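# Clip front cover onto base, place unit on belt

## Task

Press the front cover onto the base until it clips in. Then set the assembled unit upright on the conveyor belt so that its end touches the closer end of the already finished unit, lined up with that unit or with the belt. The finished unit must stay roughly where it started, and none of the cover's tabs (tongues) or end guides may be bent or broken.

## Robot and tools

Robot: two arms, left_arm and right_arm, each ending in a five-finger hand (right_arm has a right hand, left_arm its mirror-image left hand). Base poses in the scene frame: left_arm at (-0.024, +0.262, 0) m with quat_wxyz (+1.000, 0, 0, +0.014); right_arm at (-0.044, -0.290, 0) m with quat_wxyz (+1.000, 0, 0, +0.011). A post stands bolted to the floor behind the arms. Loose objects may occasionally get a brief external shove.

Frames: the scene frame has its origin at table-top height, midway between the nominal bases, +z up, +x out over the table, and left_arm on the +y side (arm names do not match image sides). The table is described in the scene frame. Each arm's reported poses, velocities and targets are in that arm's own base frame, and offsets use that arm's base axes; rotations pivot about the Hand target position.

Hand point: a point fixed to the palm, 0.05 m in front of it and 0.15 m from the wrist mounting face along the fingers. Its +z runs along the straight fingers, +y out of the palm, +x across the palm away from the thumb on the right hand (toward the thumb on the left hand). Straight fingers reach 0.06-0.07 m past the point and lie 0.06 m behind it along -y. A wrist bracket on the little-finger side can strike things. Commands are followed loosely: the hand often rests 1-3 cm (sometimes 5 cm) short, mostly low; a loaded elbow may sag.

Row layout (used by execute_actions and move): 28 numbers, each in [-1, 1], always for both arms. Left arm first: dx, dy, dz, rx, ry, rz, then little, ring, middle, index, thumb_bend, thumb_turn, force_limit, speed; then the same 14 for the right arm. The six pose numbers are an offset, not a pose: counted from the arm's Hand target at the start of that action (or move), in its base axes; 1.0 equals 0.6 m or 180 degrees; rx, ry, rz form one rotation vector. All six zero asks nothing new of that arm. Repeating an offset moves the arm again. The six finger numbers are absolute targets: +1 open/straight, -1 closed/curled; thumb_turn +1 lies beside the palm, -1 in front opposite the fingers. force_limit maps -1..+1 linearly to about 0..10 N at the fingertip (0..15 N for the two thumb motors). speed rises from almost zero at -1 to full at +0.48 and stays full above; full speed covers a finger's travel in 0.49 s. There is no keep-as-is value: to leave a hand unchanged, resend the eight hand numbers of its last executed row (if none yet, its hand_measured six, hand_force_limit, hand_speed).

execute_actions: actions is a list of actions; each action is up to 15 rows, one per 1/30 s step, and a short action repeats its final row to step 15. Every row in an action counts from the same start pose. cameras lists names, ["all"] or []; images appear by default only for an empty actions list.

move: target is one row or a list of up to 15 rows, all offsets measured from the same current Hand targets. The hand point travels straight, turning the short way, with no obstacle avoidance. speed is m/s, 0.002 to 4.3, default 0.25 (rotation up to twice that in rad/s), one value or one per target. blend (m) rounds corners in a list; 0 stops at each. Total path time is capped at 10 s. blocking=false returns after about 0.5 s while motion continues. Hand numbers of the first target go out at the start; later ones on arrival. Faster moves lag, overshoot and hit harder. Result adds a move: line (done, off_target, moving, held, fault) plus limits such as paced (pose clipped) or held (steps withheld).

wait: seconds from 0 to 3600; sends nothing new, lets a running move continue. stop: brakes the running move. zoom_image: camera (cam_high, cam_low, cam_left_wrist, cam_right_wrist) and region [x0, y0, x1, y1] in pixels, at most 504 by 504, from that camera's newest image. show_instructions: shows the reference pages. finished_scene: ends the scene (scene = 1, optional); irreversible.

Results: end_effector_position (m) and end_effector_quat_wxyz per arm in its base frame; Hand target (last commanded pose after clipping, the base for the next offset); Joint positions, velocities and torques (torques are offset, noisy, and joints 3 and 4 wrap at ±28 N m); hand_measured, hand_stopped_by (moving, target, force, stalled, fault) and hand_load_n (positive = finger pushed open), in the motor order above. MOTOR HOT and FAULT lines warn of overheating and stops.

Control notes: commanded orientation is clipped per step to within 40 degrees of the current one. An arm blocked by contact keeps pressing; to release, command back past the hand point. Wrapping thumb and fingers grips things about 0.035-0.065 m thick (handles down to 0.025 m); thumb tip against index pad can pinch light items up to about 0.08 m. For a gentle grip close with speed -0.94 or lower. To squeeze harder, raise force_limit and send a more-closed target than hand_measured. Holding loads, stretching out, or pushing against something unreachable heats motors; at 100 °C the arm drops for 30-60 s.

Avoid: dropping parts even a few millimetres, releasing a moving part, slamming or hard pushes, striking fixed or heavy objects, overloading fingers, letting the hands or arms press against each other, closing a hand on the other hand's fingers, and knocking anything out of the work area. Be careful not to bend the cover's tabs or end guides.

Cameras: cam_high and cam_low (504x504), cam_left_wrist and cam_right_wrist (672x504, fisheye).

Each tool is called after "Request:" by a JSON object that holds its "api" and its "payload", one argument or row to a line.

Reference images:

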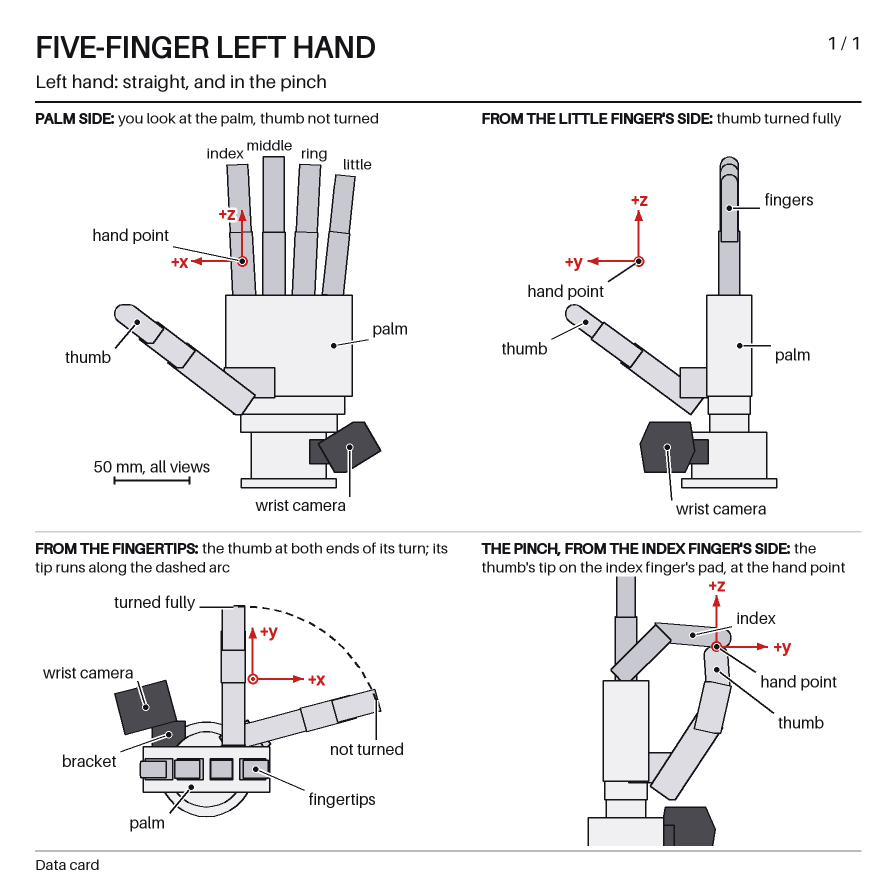

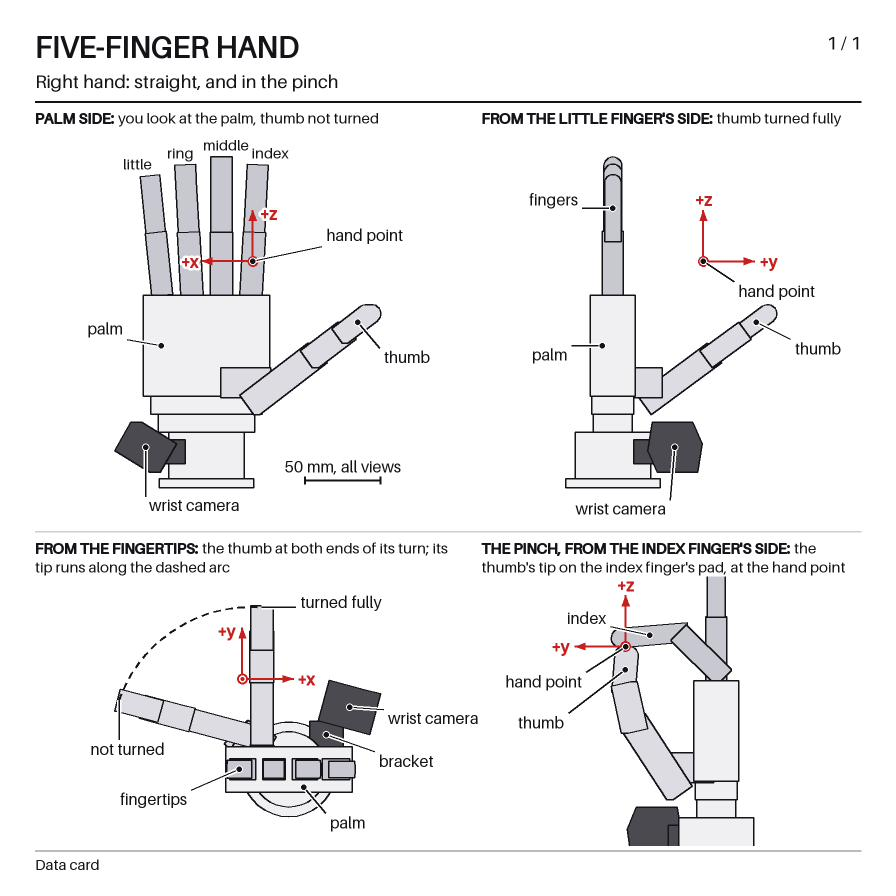

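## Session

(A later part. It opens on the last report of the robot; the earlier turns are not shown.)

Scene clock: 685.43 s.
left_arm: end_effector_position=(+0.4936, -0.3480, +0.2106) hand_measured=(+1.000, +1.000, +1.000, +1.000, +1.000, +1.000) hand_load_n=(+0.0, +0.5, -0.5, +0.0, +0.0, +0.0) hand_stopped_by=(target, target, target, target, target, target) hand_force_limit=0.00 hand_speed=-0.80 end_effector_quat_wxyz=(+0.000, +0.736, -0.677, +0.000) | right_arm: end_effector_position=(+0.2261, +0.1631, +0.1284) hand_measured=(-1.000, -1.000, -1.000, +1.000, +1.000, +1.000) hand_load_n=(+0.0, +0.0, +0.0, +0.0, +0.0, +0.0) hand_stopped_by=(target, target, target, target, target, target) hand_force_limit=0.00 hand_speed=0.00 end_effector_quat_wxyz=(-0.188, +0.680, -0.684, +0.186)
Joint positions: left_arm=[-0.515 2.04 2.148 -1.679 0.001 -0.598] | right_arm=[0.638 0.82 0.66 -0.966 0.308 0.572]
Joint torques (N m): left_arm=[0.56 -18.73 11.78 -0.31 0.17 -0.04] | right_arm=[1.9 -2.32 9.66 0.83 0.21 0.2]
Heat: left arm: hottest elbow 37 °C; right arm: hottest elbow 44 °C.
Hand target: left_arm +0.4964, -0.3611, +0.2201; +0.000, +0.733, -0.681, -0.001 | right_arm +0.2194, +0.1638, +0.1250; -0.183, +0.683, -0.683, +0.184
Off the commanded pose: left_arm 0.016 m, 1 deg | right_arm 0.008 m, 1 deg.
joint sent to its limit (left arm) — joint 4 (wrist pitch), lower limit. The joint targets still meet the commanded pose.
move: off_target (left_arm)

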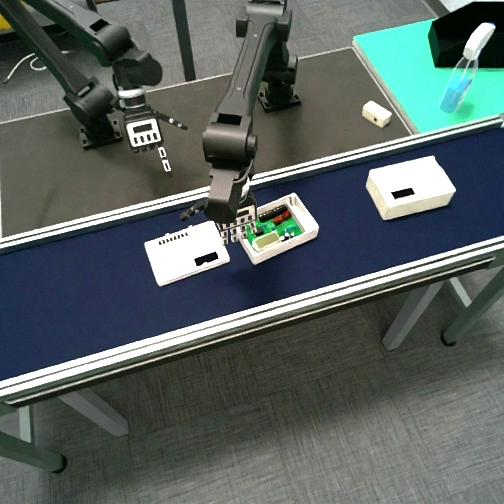

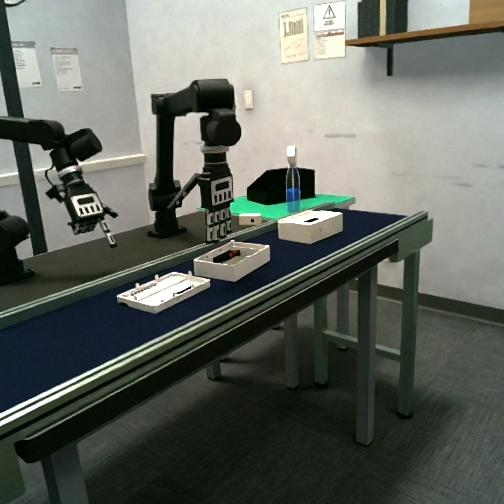

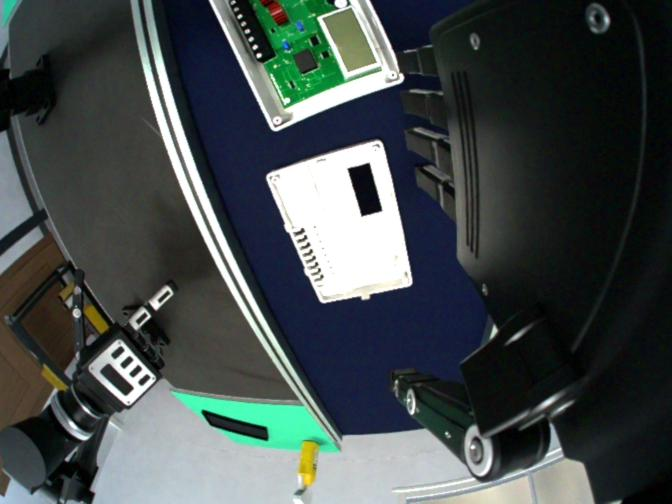

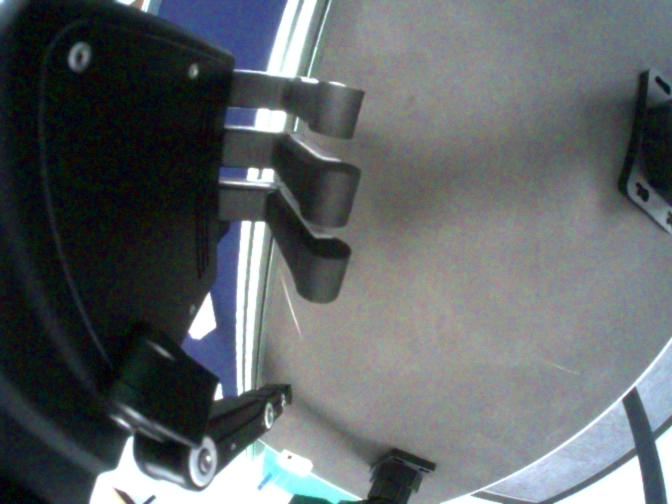

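Request:
{"api": "move", "payload": {
  "target": [-0.0062,-0.045,-0.1668,0,0,0,-1,-1,-1,1,1,1,0,0,0,0,0,0,0,0,-1,-1,-1,1,1,1,0,0],
  "cameras": ["cam_high","cam_low","cam_left_wrist"],
  "speed": 0.15
}}

Request:
{"api": "zoom_image", "payload": {
  "camera": "cam_high",
  "region": [130, 180, 270, 320]
}}

Request:
{"api": "zoom_image", "payload": {
  "camera": "cam_low",
  "region": [80, 200, 260, 320]
}}

Scene clock: 727.83 s.
left_arm: end_effector_position=(+0.4961, -0.3813, +0.1293) hand_measured=(-1.000, -1.000, -1.000, +1.000, +1.000, +1.000) hand_load_n=(+0.0, +0.0, +0.0, +0.0, +0.0, +0.0) hand_stopped_by=(target, target, target, target, target, target) hand_force_limit=0.00 hand_speed=0.00 end_effector_quat_wxyz=(+0.000, +0.734, -0.679, +0.003) | right_arm: end_effector_position=(+0.2261, +0.1631, +0.1284) hand_measured=(-1.000, -1.000, -1.000, +1.000, +1.000, +1.000) hand_load_n=(+0.0, +0.0, +0.0, +0.0, +0.0, -0.5) hand_stopped_by=(target, target, target, target, target, target) hand_force_limit=0.00 hand_speed=0.00 end_effector_quat_wxyz=(-0.188, +0.680, -0.684, +0.186)
Joint positions: left_arm=[-0.557 2.096 2.026 -1.495 0.001 -0.635] | right_arm=[0.638 0.82 0.66 -0.966 0.308 0.573]
Joint torques (N m): left_arm=[1.03 -18.96 7.6 0.5 0.05 -0.03] | right_arm=[1.9 -2.32 9.66 0.84 0.21 0.19]
Heat: left arm: hottest elbow 43 °C; right arm: hottest elbow 46 °C.
Hand target: left_arm +0.4927, -0.3881, +0.1200; +0.000, +0.733, -0.681, -0.001 | right_arm +0.2194, +0.1638, +0.1250; -0.183, +0.683, -0.683, +0.184
Off the commanded pose: left_arm 0.012 m, 0 deg | right_arm 0.008 m, 1 deg.
move: off_target (left_arm)

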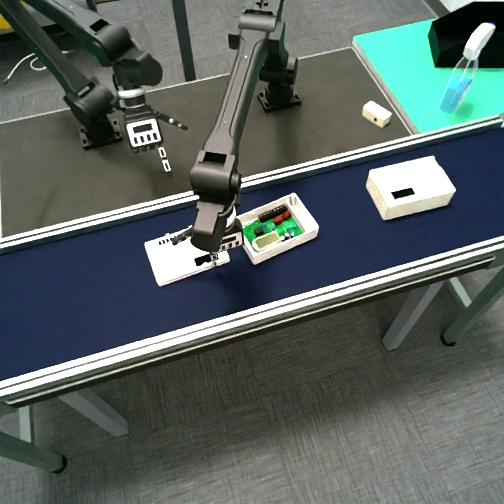

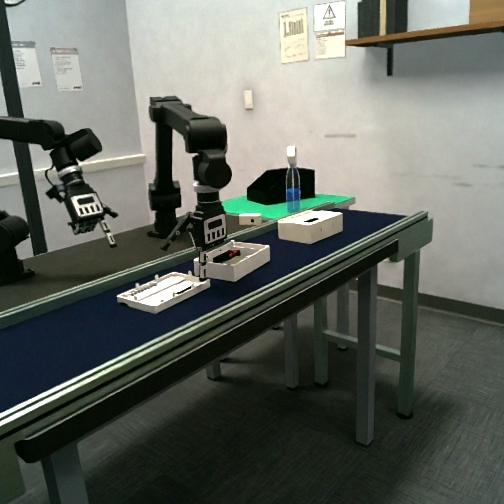

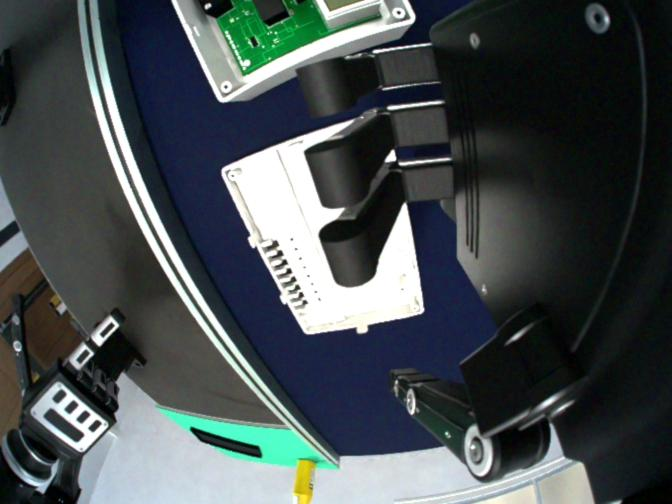

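Scaled by 3.600.

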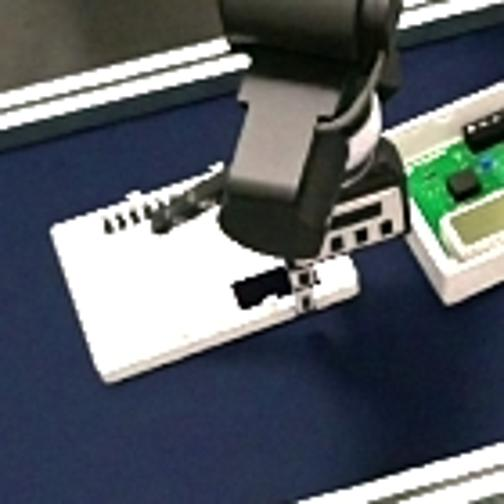

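Scaled by 2.800.

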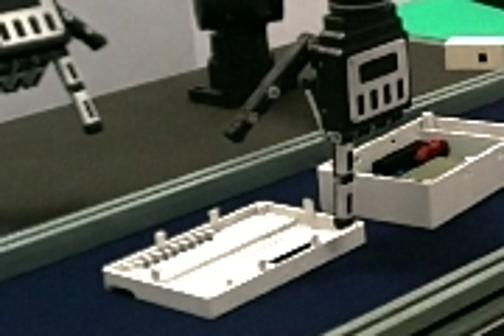

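Request:
{"api": "move", "payload": {
  "target": [0,0,-0.055,0,0,0,-1,-1,-1,1,1,1,0,0,0,0,0,0,0,0,-1,-1,-1,1,1,1,0,0],
  "cameras": ["cam_high","cam_low"],
  "speed": 0.1
}}

Request:
{"api": "zoom_image", "payload": {
  "camera": "cam_high",
  "region": [130, 180, 270, 320]
}}

Request:
{"api": "zoom_image", "payload": {
  "camera": "cam_low",
  "region": [80, 200, 260, 320]
}}

Scene clock: 749.43 s.
left_arm: end_effector_position=(+0.4975, -0.3821, +0.1029) hand_measured=(-1.000, -1.000, -1.000, +1.000, +1.000, +1.000) hand_load_n=(+0.0, +0.0, +0.0, +0.0, +0.0, +0.0) hand_stopped_by=(target, target, target, target, target, target) hand_force_limit=0.00 hand_speed=0.00 end_effector_quat_wxyz=(-0.001, +0.734, -0.679, +0.009) | right_arm: end_effector_position=(+0.2261, +0.1631, +0.1284) hand_measured=(-1.000, -1.000, -1.000, +1.000, +1.000, +1.000) hand_load_n=(+0.0, +0.0, +0.0, +0.0, -0.5, +0.0) hand_stopped_by=(target, target, target, target, target, target) hand_force_limit=0.00 hand_speed=0.00 end_effector_quat_wxyz=(-0.188, +0.680, -0.684, +0.186)
Joint positions: left_arm=[-0.557 2.099 1.963 -1.417 0.001 -0.635] | right_arm=[0.638 0.82 0.66 -0.966 0.308 0.573]
Joint torques (N m): left_arm=[0.79 -18.9 7.34 0.55 0.06 -0.04] | right_arm=[1.9 -2.32 9.68 0.83 0.21 0.19]
Heat: left arm: hottest elbow 40 °C; right arm: hottest elbow 46 °C.
Hand target: left_arm +0.4927, -0.3881, +0.0871; +0.000, +0.733, -0.681, +0.000 | right_arm +0.2194, +0.1638, +0.1250; -0.183, +0.683, -0.683, +0.184
Off the commanded pose: left_arm 0.018 m, 1 deg | right_arm 0.008 m, 1 deg.
move: off_target (left_arm)

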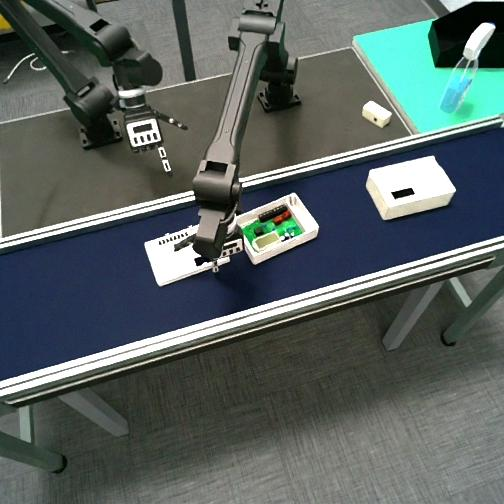

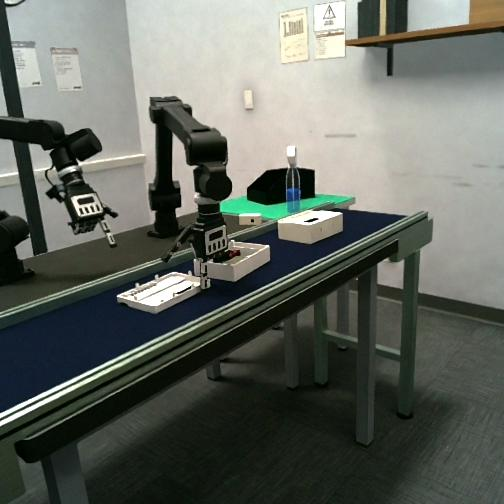

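Scaled by 3.600.

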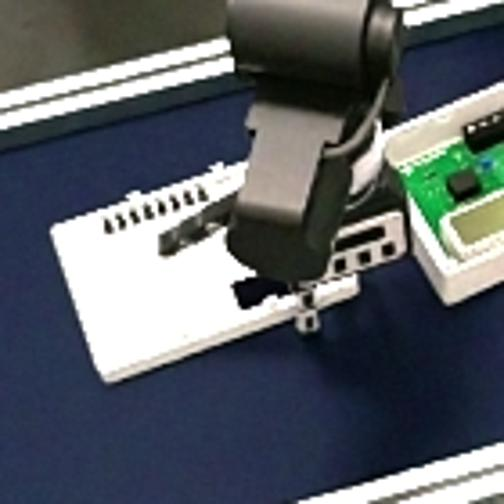

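Scaled by 2.800.

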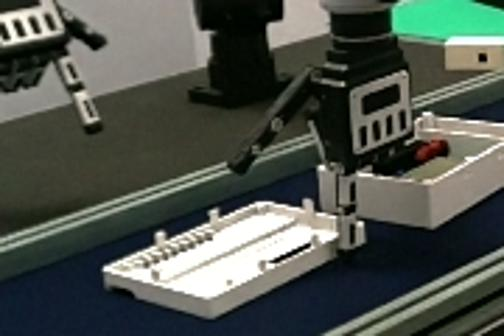

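Request:
{"api": "execute_actions", "payload": {
  "actions": [
    [[0,0,-0.02,0,0,0,-1,-1,-1,1,1,1,0,0,0,0,0,0,0,0,-1,-1,-1,1,1,1,0,0]],
    [[0,0,-0.015,0,0,0,-1,-1,-1,1,1,1,0,0,0,0,0,0,0,0,-1,-1,-1,1,1,1,0,0]]
  ]
}}

Scene clock: 758.90 s.
left_arm: end_effector_position=(+0.5007, -0.3841, +0.0955) hand_measured=(-1.000, -1.000, -1.000, +1.000, +1.000, +1.000) hand_load_n=(+0.5, +0.0, +0.5, -1.5, +0.0, +0.0) hand_stopped_by=(target, target, target, target, target, target) hand_force_limit=0.00 hand_speed=0.00 end_effector_quat_wxyz=(-0.003, +0.734, -0.679, +0.018) | right_arm: end_effector_position=(+0.2261, +0.1631, +0.1284) hand_measured=(-1.000, -1.000, -1.000, +1.000, +1.000, +1.000) hand_load_n=(+0.5, +0.5, +0.0, +0.0, +0.0, +0.0) hand_stopped_by=(target, target, target, target, target, target) hand_force_limit=0.00 hand_speed=0.00 end_effector_quat_wxyz=(-0.188, +0.680, -0.684, +0.186)
Joint positions: left_arm=[-0.557 2.098 1.943 -1.379 0.001 -0.636] | right_arm=[0.638 0.82 0.66 -0.966 0.308 0.573]
Joint torques (N m): left_arm=[0.91 -17.61 5.85 1.02 0.05 -0.02] | right_arm=[1.9 -2.26 9.66 0.83 0.21 0.19]
Heat: left arm: hottest elbow 39 °C; right arm: hottest elbow 46 °C.
Hand target: left_arm +0.4927, -0.3881, +0.0661; +0.000, +0.733, -0.681, -0.001 | right_arm +0.2194, +0.1638, +0.1250; -0.183, +0.683, -0.683, +0.184
Off the commanded pose: left_arm 0.031 m, 2 deg | right_arm 0.008 m, 1 deg.
Step readings (end_effector_position of left_arm | right_arm):
0: (+0.4975, -0.3821, +0.1029) | (+0.2261, +0.1631, +0.1284)
1: (+0.4975, -0.3821, +0.1016) | (+0.2261, +0.1631, +0.1284)
2: (+0.4984, -0.3827, +0.0996) | (+0.2261, +0.1631, +0.1284)
4: (+0.4989, -0.3830, +0.0979) | (+0.2261, +0.1631, +0.1284)
8: (+0.5003, -0.3839, +0.0978) | (+0.2261, +0.1631, +0.1284)
15: (+0.5005, -0.3840, +0.0978) | (+0.2261, +0.1631, +0.1284)
16: (+0.5005, -0.3840, +0.0966) | (+0.2261, +0.1631, +0.1284)
17: (+0.5005, -0.3840, +0.0955) | (+0.2261, +0.1631, +0.1284)
19: (+0.5007, -0.3841, +0.0955) | (+0.2261, +0.1631, +0.1284)
23: (+0.5007, -0.3841, +0.0955) | (+0.2261, +0.1631, +0.1284)
30: (+0.5007, -0.3841, +0.0955) | (+0.2261, +0.1631, +0.1284)

Request:
{"api": "move", "payload": {
  "target": [0,0,0,0,0,0,-1,-1,-1,1,1,1,0,0,0.1677,0.047,-0.0833,0,0,0,-1,-1,-1,1,1,1,0,0],
  "cameras": ["cam_high","cam_low"],
  "speed": 0.15
}}

Request:
{"api": "zoom_image", "payload": {
  "camera": "cam_high",
  "region": [130, 180, 270, 320]
}}

Request:
{"api": "zoom_image", "payload": {
  "camera": "cam_low",
  "region": [80, 200, 260, 320]
}}

Scene clock: 782.57 s.
left_arm: end_effector_position=(+0.5007, -0.3841, +0.0955) hand_measured=(-1.000, -1.000, -1.000, +1.000, +1.000, +1.000) hand_load_n=(+0.0, +0.0, +0.0, -1.5, +0.0, +0.0) hand_stopped_by=(target, target, target, target, target, target) hand_force_limit=0.00 hand_speed=0.00 end_effector_quat_wxyz=(-0.003, +0.734, -0.679, +0.018) | right_arm: end_effector_position=(+0.3031, +0.1876, +0.0626) hand_measured=(-1.000, -1.000, -1.000, +1.000, +1.000, +1.000) hand_load_n=(+0.0, +0.5, +0.0, +0.0, -0.5, +0.0) hand_stopped_by=(target, target, target, target, target, target) hand_force_limit=0.00 hand_speed=0.00 end_effector_quat_wxyz=(-0.167, +0.688, -0.684, +0.178)
Joint positions: left_arm=[-0.557 2.098 1.943 -1.379 0.001 -0.636] | right_arm=[0.546 1.178 0.699 -0.668 0.261 0.484]
Joint torques (N m): left_arm=[0.79 -17.61 5.86 1.03 0.05 -0.02] | right_arm=[-0.73 -6.36 12.27 1.8 0.02 -0.1]
Heat: left arm: hottest elbow 37 °C; right arm: hottest elbow 46 °C.
Hand target: left_arm +0.4927, -0.3881, +0.0661; +0.000, +0.733, -0.681, -0.001 | right_arm +0.3200, +0.1919, +0.0749; -0.183, +0.683, -0.683, +0.184
Off the commanded pose: left_arm 0.031 m, 2 deg | right_arm 0.021 m, 2 deg.
move: off_target (right_arm)

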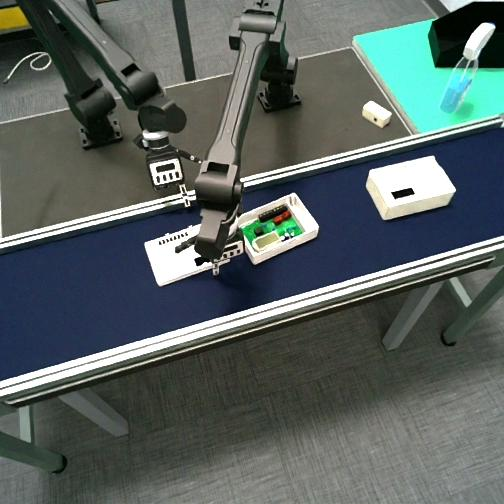

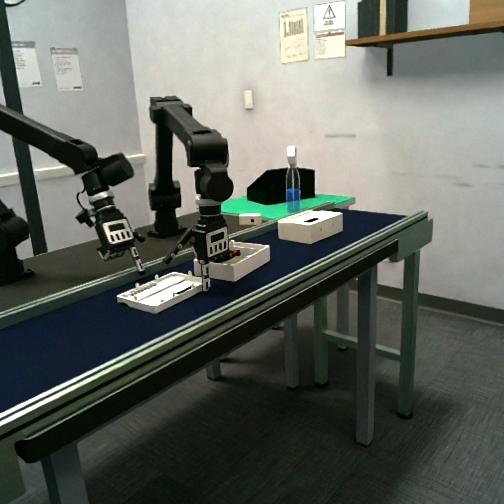

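Scaled by 3.600.

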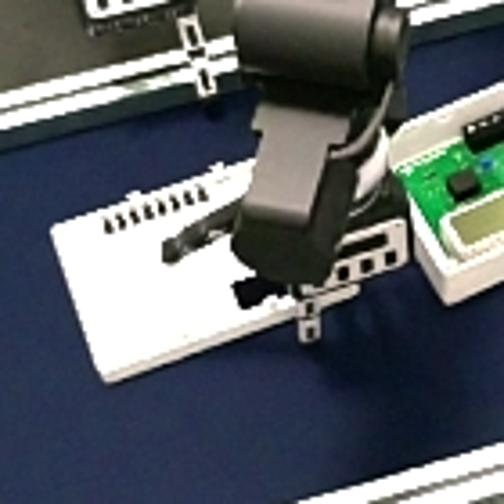

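Scaled by 2.800.

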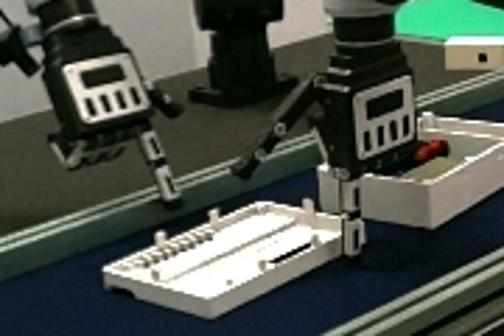

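Request:
{"api": "execute_actions", "payload": {
  "actions": [
    [[0,0,0,0,0,0,-1,-1,-1,1,1,1,0,0,0.01,0.008,-0.025,0,0,0,-1,-1,-1,1,1,1,0,0]],
    [[0,0,0,0,0,0,-1,-1,-1,1,1,1,0,0,0.01,0.008,-0.02,0,0,0,-1,-1,-1,1,1,1,0,0]]
  ]
}}

Scene clock: 800.10 s.
left_arm: end_effector_position=(+0.5007, -0.3841, +0.0955) hand_measured=(-1.000, -1.000, -1.000, +1.000, +1.000, +1.000) hand_load_n=(+0.0, +0.0, +0.0, -2.0, +0.0, +0.0) hand_stopped_by=(target, target, target, target, target, target) hand_force_limit=0.00 hand_speed=0.00 end_effector_quat_wxyz=(-0.003, +0.734, -0.679, +0.018) | right_arm: end_effector_position=(+0.3216, +0.1987, +0.0462) hand_measured=(-1.000, -1.000, -1.000, +1.000, +1.000, +1.000) hand_load_n=(+0.0, +0.0, +0.0, +0.0, +0.5, -0.5) hand_stopped_by=(target, target, target, target, target, target) hand_force_limit=0.00 hand_speed=0.00 end_effector_quat_wxyz=(-0.179, +0.685, -0.683, +0.181)
Joint positions: left_arm=[-0.557 2.098 1.943 -1.379 0.001 -0.636] | right_arm=[0.546 1.252 0.702 -0.571 0.261 0.483]
Joint torques (N m): left_arm=[0.91 -17.61 5.86 1.03 0.06 -0.02] | right_arm=[-0.21 -5.95 10.99 1.77 0.09 -0.01]
Heat: left arm: hottest shoulder 37 °C; right arm: hottest elbow 48 °C.
Hand target: left_arm +0.4927, -0.3881, +0.0661; +0.000, +0.733, -0.681, -0.001 | right_arm +0.3320, +0.2015, +0.0479; -0.183, +0.683, -0.683, +0.184
Off the commanded pose: left_arm 0.031 m, 2 deg | right_arm 0.011 m, 1 deg.
Step readings (end_effector_position of left_arm | right_arm):
0: (+0.5007, -0.3841, +0.0955) | (+0.3030, +0.1876, +0.0626)
1: (+0.5007, -0.3841, +0.0955) | (+0.3050, +0.1888, +0.0625)
2: (+0.5007, -0.3841, +0.0955) | (+0.3078, +0.1904, +0.0619)
4: (+0.5007, -0.3841, +0.0955) | (+0.3121, +0.1931, +0.0591)
8: (+0.5007, -0.3841, +0.0955) | (+0.3124, +0.1932, +0.0530)
15: (+0.5007, -0.3841, +0.0955) | (+0.3126, +0.1934, +0.0529)
16: (+0.5007, -0.3841, +0.0955) | (+0.3142, +0.1944, +0.0526)
17: (+0.5007, -0.3841, +0.0955) | (+0.3164, +0.1957, +0.0519)
19: (+0.5007, -0.3841, +0.0955) | (+0.3196, +0.1976, +0.0482)
23: (+0.5007, -0.3841, +0.0955) | (+0.3214, +0.1987, +0.0465)
30: (+0.5007, -0.3841, +0.0955) | (+0.3216, +0.1987, +0.0462)

Request:
{"api": "execute_actions", "payload": {
  "actions": [
    [[0,0,0,0,0,0,-1,-1,-1,1,1,1,0,0,0.02,0.005,0.005,0,0,0,-1,-1,-1,1,1,1,0,0]],
    [[0,0,0,0,0,0,-1,-1,-1,1,1,1,0,0,0.02,0.003,0,0,0,0,-1,-1,-1,1,1,1,0,0]]
  ],
  "cameras": ["cam_high","cam_low","cam_left_wrist"]
}}

Request:
{"api": "zoom_image", "payload": {
  "camera": "cam_high",
  "region": [130, 180, 270, 320]
}}

Request:
{"api": "zoom_image", "payload": {
  "camera": "cam_low",
  "region": [80, 200, 260, 320]
}}

Request:
{"api": "zoom_image", "payload": {
  "camera": "cam_left_wrist",
  "region": [150, 120, 450, 370]
}}

Scene clock: 814.03 s.
left_arm: end_effector_position=(+0.5007, -0.3841, +0.0955) hand_measured=(-1.000, -1.000, -1.000, +1.000, +1.000, +1.000) hand_load_n=(+0.0, +0.0, +0.0, -1.5, +0.0, +0.0) hand_stopped_by=(target, target, target, target, target, target) hand_force_limit=0.00 hand_speed=0.00 end_effector_quat_wxyz=(-0.003, +0.734, -0.679, +0.018) | right_arm: end_effector_position=(+0.3410, +0.2047, +0.0466) hand_measured=(-1.000, -1.000, -1.000, +1.000, +1.000, +1.000) hand_load_n=(+0.0, +0.0, +0.0, +0.0, +0.0, +0.0) hand_stopped_by=(target, target, target, target, target, target) hand_force_limit=0.00 hand_speed=0.00 end_effector_quat_wxyz=(-0.177, +0.686, -0.683, +0.180)
Joint positions: left_arm=[-0.557 2.098 1.943 -1.379 0.001 -0.636] | right_arm=[0.531 1.309 0.753 -0.566 0.252 0.468]
Joint torques (N m): left_arm=[0.79 -17.67 5.87 1.02 0.05 -0.03] | right_arm=[-0.85 -7.06 11.71 1.73 0.03 -0.08]
Heat: left arm: hottest shoulder 37 °C; right arm: hottest elbow 48 °C.
Hand target: left_arm +0.4927, -0.3881, +0.0661; +0.000, +0.733, -0.681, -0.001 | right_arm +0.3560, +0.2062, +0.0510; -0.183, +0.683, -0.683, +0.184
Off the commanded pose: left_arm 0.031 m, 2 deg | right_arm 0.016 m, 1 deg.
Step readings (end_effector_position of left_arm | right_arm):
0: (+0.5007, -0.3841, +0.0955) | (+0.3216, +0.1987, +0.0462)
1: (+0.5007, -0.3841, +0.0955) | (+0.3222, +0.1990, +0.0464)
2: (+0.5007, -0.3841, +0.0955) | (+0.3236, +0.1996, +0.0467)
4: (+0.5007, -0.3841, +0.0955) | (+0.3264, +0.2012, +0.0469)
8: (+0.5007, -0.3841, +0.0955) | (+0.3291, +0.2028, +0.0469)
15: (+0.5007, -0.3841, +0.0955) | (+0.3291, +0.2028, +0.0464)
16: (+0.5007, -0.3841, +0.0955) | (+0.3299, +0.2030, +0.0467)
17: (+0.5007, -0.3841, +0.0955) | (+0.3317, +0.2031, +0.0471)
19: (+0.5007, -0.3841, +0.0955) | (+0.3363, +0.2037, +0.0476)
23: (+0.5007, -0.3841, +0.0955) | (+0.3412, +0.2049, +0.0475)
30: (+0.5007, -0.3841, +0.0955) | (+0.3410, +0.2047, +0.0466)

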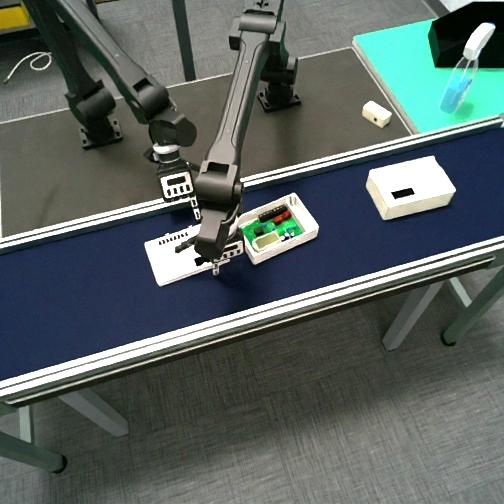

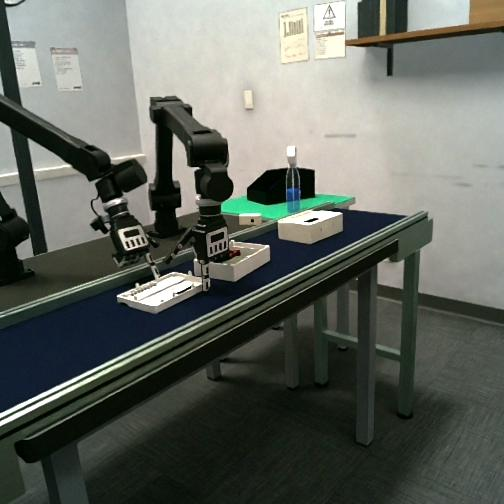

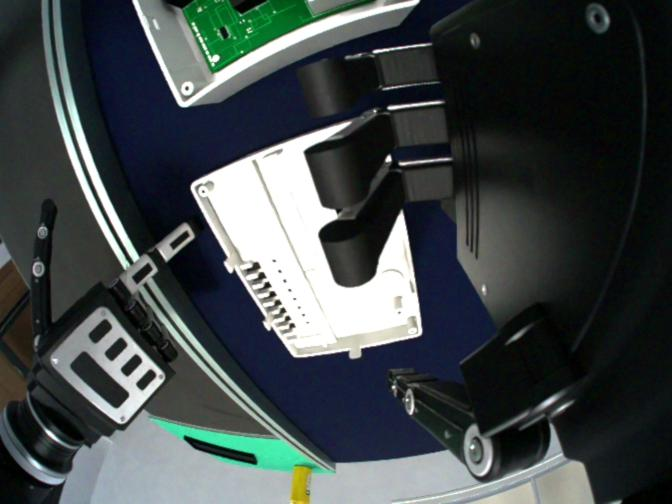

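Scaled by 3.600.

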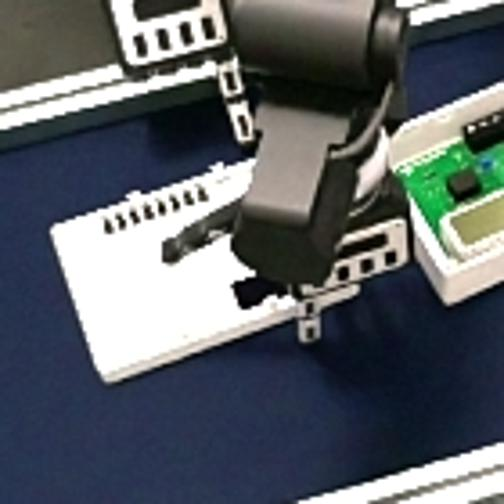

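Scaled by 2.800.

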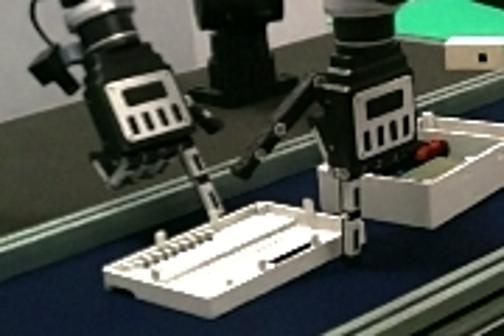

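Scaled by 1.680 from the camera's image (finer frame: 960x720).

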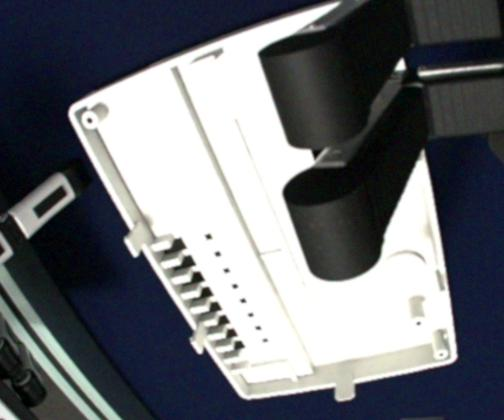

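Request:
{"api": "execute_actions", "payload": {
  "actions": [],
  "cameras": ["cam_high","cam_low","cam_left_wrist"]
}}

Scene clock: 847.73 s.
left_arm: end_effector_position=(+0.5007, -0.3841, +0.0955) hand_measured=(-1.000, -1.000, -1.000, +1.000, +1.000, +1.000) hand_load_n=(+0.0, +0.0, +0.0, -1.5, +0.0, +0.0) hand_stopped_by=(target, target, target, target, target, target) hand_force_limit=0.00 hand_speed=0.00 end_effector_quat_wxyz=(-0.003, +0.734, -0.679, +0.018) | right_arm: end_effector_position=(+0.3410, +0.2047, +0.0466) hand_measured=(-1.000, -1.000, -1.000, +1.000, +1.000, +1.000) hand_load_n=(+0.0, +0.0, +0.0, +0.0, +0.0, +0.0) hand_stopped_by=(target, target, target, target, target, target) hand_force_limit=0.00 hand_speed=0.00 end_effector_quat_wxyz=(-0.177, +0.686, -0.683, +0.180)
Joint positions: left_arm=[-0.557 2.098 1.943 -1.379 0.001 -0.636] | right_arm=[0.531 1.309 0.753 -0.566 0.252 0.468]
Joint velocities: within noise
Joint torques (N m): left_arm=[0.79 -17.61 5.89 1.02 0.05 -0.03] | right_arm=[-0.85 -7 11.71 1.72 0.03 -0.07]
Heat: left arm: hottest shoulder 38 °C; right arm: hottest elbow 47 °C.
Hand target: left_arm +0.4927, -0.3881, +0.0661; +0.000, +0.733, -0.681, -0.001 | right_arm +0.3560, +0.2062, +0.0510; -0.183, +0.683, -0.683, +0.184
Off the commanded pose: left_arm 0.031 m, 2 deg | right_arm 0.016 m, 1 deg.
Images, in order (width x height): cam_high 504x504, cam_low 504x504, cam_left_wrist 672x504.

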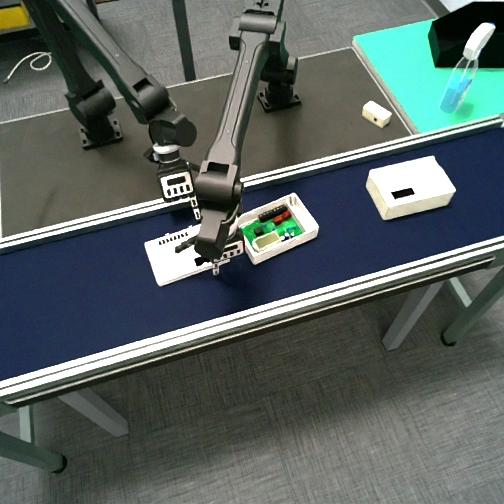

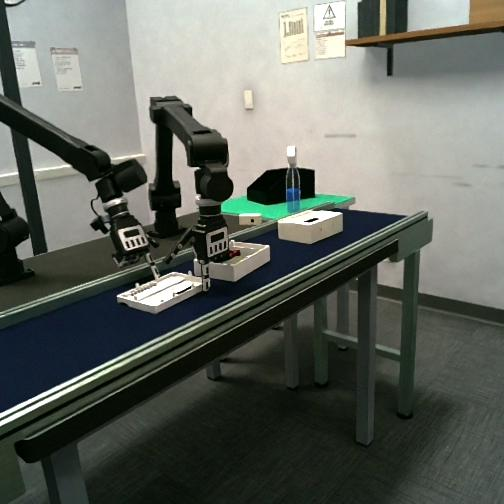

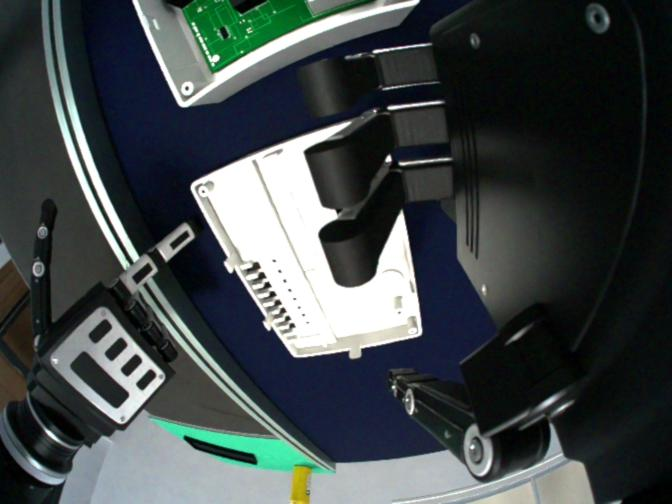

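Request:
{"api": "move", "payload": {
  "target": [0,0,0,0,0,0,-1,-1,-1,1,1,1,0,0,0.0333,0,0,0,0,0,-1,-1,-1,1,1,1,0,0],
  "speed": 0.04,
  "cameras": ["cam_left_wrist"]
}}

Scene clock: 855.17 s.
left_arm: end_effector_position=(+0.5007, -0.3841, +0.0955) hand_measured=(-1.000, -1.000, -1.000, +1.000, +1.000, +1.000) hand_load_n=(+0.0, +0.0, +0.0, -2.0, +0.0, +0.0) hand_stopped_by=(target, target, target, target, target, target) hand_force_limit=0.00 hand_speed=0.00 end_effector_quat_wxyz=(-0.003, +0.734, -0.679, +0.018) | right_arm: end_effector_position=(+0.3597, +0.2048, +0.0469) hand_measured=(-1.000, -1.000, -1.000, +1.000, +1.000, +1.000) hand_load_n=(+0.0, +0.0, +0.0, +0.0, +0.0, -0.5) hand_stopped_by=(target, target, target, target, target, target) hand_force_limit=0.00 hand_speed=0.00 end_effector_quat_wxyz=(-0.177, +0.686, -0.683, +0.180)
Joint positions: left_arm=[-0.557 2.098 1.943 -1.379 0.001 -0.636] | right_arm=[0.505 1.353 0.794 -0.559 0.24 0.444]
Joint torques (N m): left_arm=[0.85 -17.61 5.87 1.03 0.05 -0.02] | right_arm=[-0.97 -7.65 11.9 1.78 0.02 -0.06]
Heat: left arm: hottest shoulder 38 °C; right arm: hottest elbow 47 °C.
Hand target: left_arm +0.4927, -0.3881, +0.0661; +0.000, +0.733, -0.681, -0.001 | right_arm +0.3761, +0.2062, +0.0510; -0.183, +0.683, -0.683, +0.184
Off the commanded pose: left_arm 0.031 m, 2 deg | right_arm 0.017 m, 1 deg.
move: off_target (right_arm)

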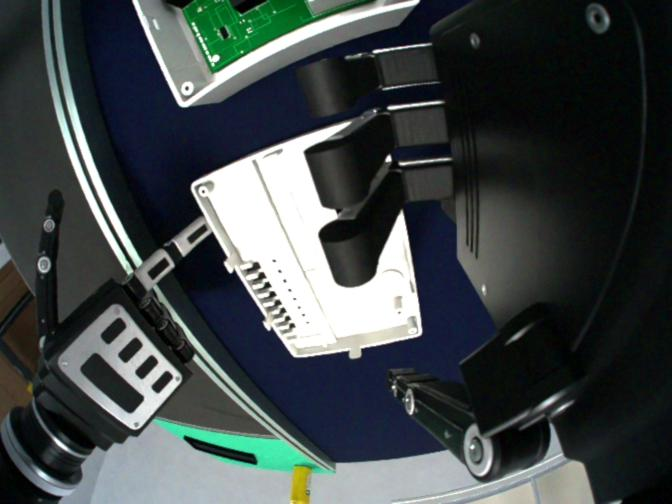

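Request:
{"api": "zoom_image", "payload": {
  "camera": "cam_left_wrist",
  "region": [150, 120, 430, 370]
}}

Request:
{"api": "execute_actions", "payload": {
  "actions": [],
  "cameras": ["cam_right_wrist","cam_low"]
}}

Scaled by 1.800 from the camera's image (finer frame: 960x720).

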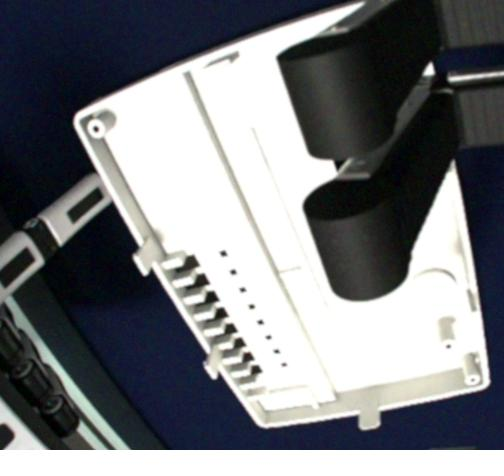

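Scene clock: 860.10 s.
left_arm: end_effector_position=(+0.5007, -0.3841, +0.0955) hand_measured=(-1.000, -1.000, -1.000, +1.000, +1.000, +1.000) hand_load_n=(+0.0, +0.0, +0.0, -1.5, +0.0, +0.0) hand_stopped_by=(target, target, target, target, target, target) hand_force_limit=0.00 hand_speed=0.00 end_effector_quat_wxyz=(-0.003, +0.734, -0.679, +0.018) | right_arm: end_effector_position=(+0.3597, +0.2048, +0.0469) hand_measured=(-1.000, -1.000, -1.000, +1.000, +1.000, +1.000) hand_load_n=(+0.0, +0.0, +0.0, +0.0, +0.0, +0.0) hand_stopped_by=(target, target, target, target, target, target) hand_force_limit=0.00 hand_speed=0.00 end_effector_quat_wxyz=(-0.177, +0.686, -0.683, +0.180)
Joint positions: left_arm=[-0.557 2.098 1.943 -1.379 0.001 -0.636] | right_arm=[0.505 1.353 0.794 -0.559 0.24 0.444]
Joint velocities: within noise
Joint torques (N m): left_arm=[0.85 -17.55 5.86 1.02 0.05 -0.02] | right_arm=[-0.85 -7.59 11.9 1.78 0.02 -0.07]
Heat: left arm: hottest shoulder 38 °C; right arm: hottest elbow 48 °C.
Hand target: left_arm +0.4927, -0.3881, +0.0661; +0.000, +0.733, -0.681, -0.001 | right_arm +0.3761, +0.2062, +0.0510; -0.183, +0.683, -0.683, +0.184
Off the commanded pose: left_arm 0.031 m, 2 deg | right_arm 0.017 m, 1 deg.
Images, in order (width x height): cam_low 504x504, cam_right_wrist 672x504.

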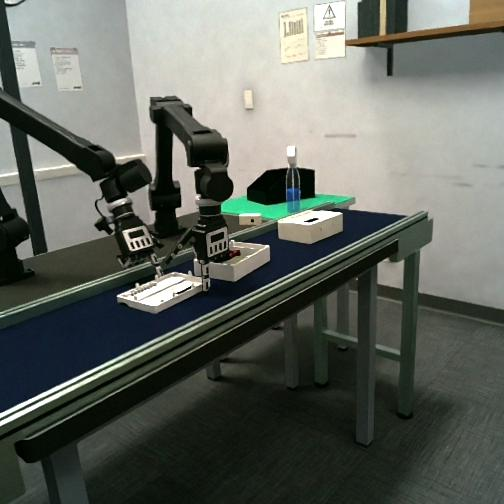

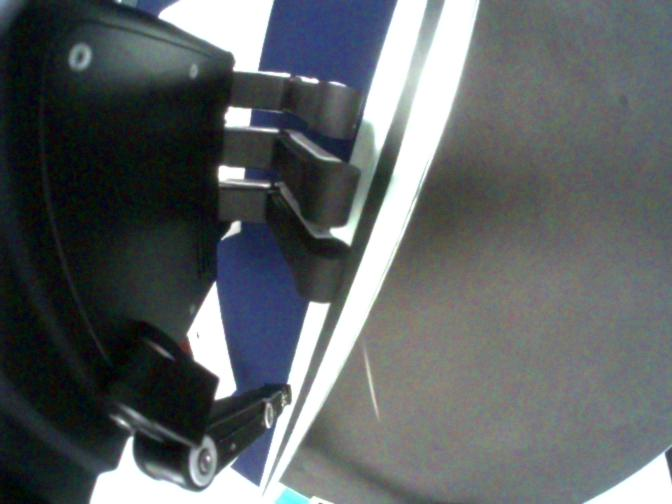

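Request:
{"api": "move", "payload": {
  "target": [0,0,0,0,0,0,-1,-1,-1,0.7,1,1,-0.4,-0.94,0,0,0,0,0,0,-1,-1,-1,1,1,1,0,0],
  "speed": 0.04,
  "cameras": ["cam_left_wrist","cam_high"]
}}

Scene clock: 877.33 s.
left_arm: end_effector_position=(+0.5047, -0.3863, +0.0932) hand_measured=(-1.000, -1.000, -1.000, +0.700, +1.000, +1.000) hand_load_n=(+0.0, +0.0, +0.0, +0.5, +0.0, +0.0) hand_stopped_by=(target, target, target, target, target, target) hand_force_limit=-0.40 hand_speed=-0.94 end_effector_quat_wxyz=(-0.006, +0.736, -0.677, +0.026) | right_arm: end_effector_position=(+0.3597, +0.2048, +0.0469) hand_measured=(-1.000, -1.000, -1.000, +1.000, +1.000, +1.000) hand_load_n=(+0.0, +0.0, +0.0, +0.0, +0.0, +0.0) hand_stopped_by=(target, target, target, target, target, target) hand_force_limit=0.00 hand_speed=0.00 end_effector_quat_wxyz=(-0.177, +0.686, -0.683, +0.180)
Joint positions: left_arm=[-0.557 2.098 1.938 -1.357 -0.002 -0.641] | right_arm=[0.505 1.353 0.794 -0.559 0.24 0.444]
Joint torques (N m): left_arm=[0.91 -17.61 6.41 0.08 0.14 0.03] | right_arm=[-0.91 -7.59 11.9 1.78 0.02 -0.07]
Heat: left arm: hottest shoulder 38 °C; right arm: hottest elbow 49 °C.
Hand target: left_arm +0.4927, -0.3881, +0.0660; +0.000, +0.733, -0.681, +0.000 | right_arm +0.3761, +0.2063, +0.0510; -0.183, +0.683, -0.683, +0.184
Off the commanded pose: left_arm 0.030 m, 3 deg | right_arm 0.017 m, 1 deg.
move: done
Images, in order (width x height): cam_high 504x504, cam_left_wrist 672x504.

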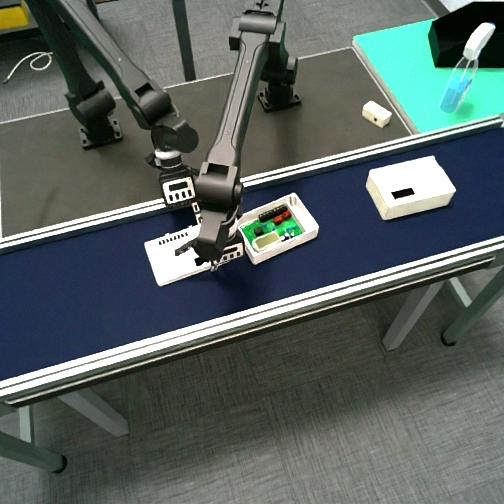

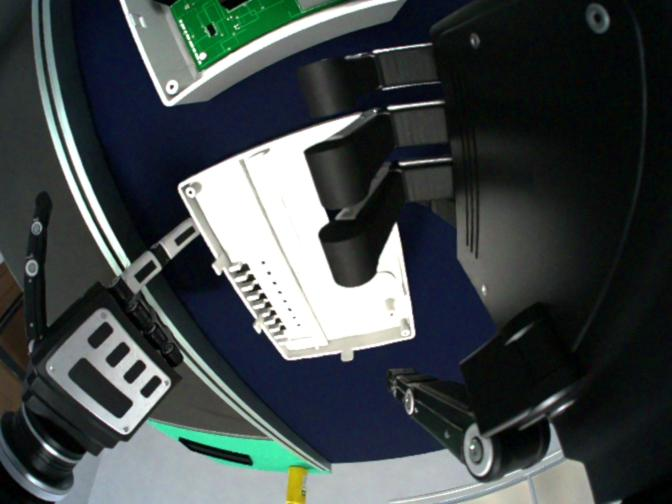

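Request:
{"api": "execute_actions", "payload": {
  "actions": [],
  "cameras": ["cam_low","cam_high"]
}}

Request:
{"api": "zoom_image", "payload": {
  "camera": "cam_low",
  "region": [80, 200, 260, 320]
}}

Request:
{"api": "zoom_image", "payload": {
  "camera": "cam_high",
  "region": [130, 180, 270, 300]
}}

Scene clock: 883.70 s.
left_arm: end_effector_position=(+0.5047, -0.3863, +0.0932) hand_measured=(-1.000, -1.000, -1.000, +0.700, +1.000, +1.000) hand_load_n=(+0.0, +0.0, +0.0, +0.5, +0.0, +0.0) hand_stopped_by=(target, target, target, target, target, target) hand_force_limit=-0.40 hand_speed=-0.94 end_effector_quat_wxyz=(-0.006, +0.736, -0.677, +0.026) | right_arm: end_effector_position=(+0.3597, +0.2048, +0.0469) hand_measured=(-1.000, -1.000, -1.000, +1.000, +1.000, +1.000) hand_load_n=(+0.0, +0.0, +0.0, +0.0, +0.0, +0.0) hand_stopped_by=(target, target, target, target, target, target) hand_force_limit=0.00 hand_speed=0.00 end_effector_quat_wxyz=(-0.177, +0.686, -0.683, +0.180)
Joint positions: left_arm=[-0.557 2.098 1.938 -1.357 -0.002 -0.641] | right_arm=[0.505 1.353 0.794 -0.559 0.24 0.444]
Joint velocities: within noise
Joint torques (N m): left_arm=[0.79 -17.55 6.41 0.1 0.15 0.02] | right_arm=[-0.91 -7.65 11.92 1.78 0.02 -0.07]
Heat: left arm: hottest shoulder 38 °C; right arm: hottest elbow 50 °C.
Hand target: left_arm +0.4927, -0.3881, +0.0660; +0.000, +0.733, -0.681, +0.000 | right_arm +0.3761, +0.2063, +0.0510; -0.183, +0.683, -0.683, +0.184
Off the commanded pose: left_arm 0.030 m, 3 deg | right_arm 0.017 m, 1 deg.
Images, in order (width x height): cam_high 504x504, cam_low 504x504.

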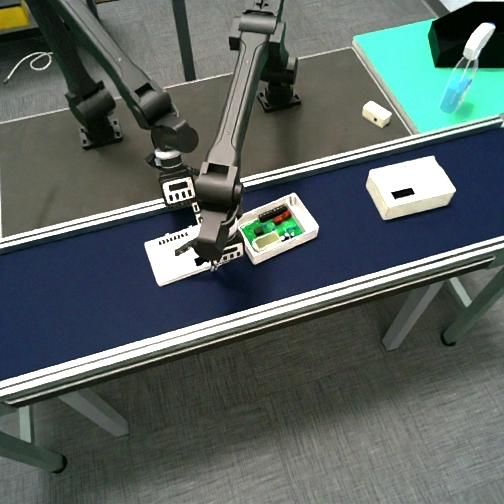

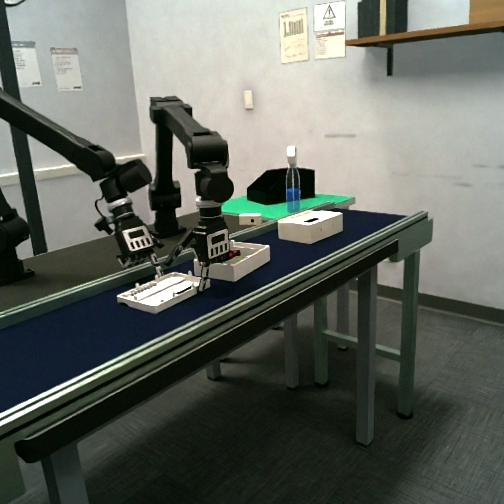

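Scaled by 2.800.

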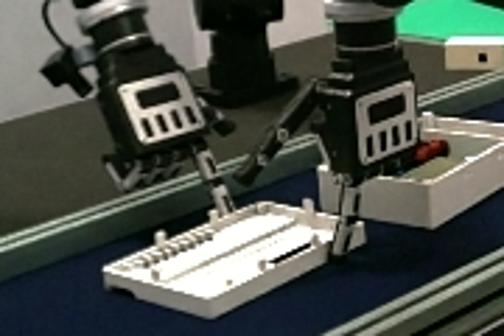

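Scaled by 3.600.

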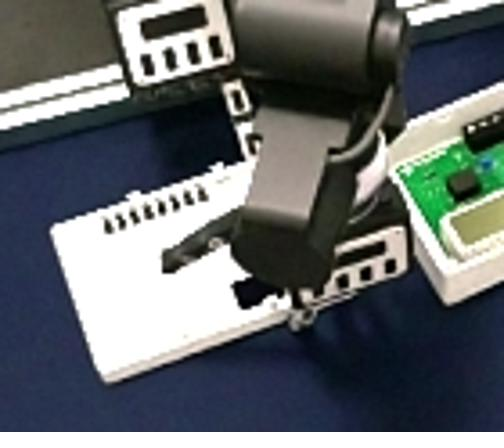

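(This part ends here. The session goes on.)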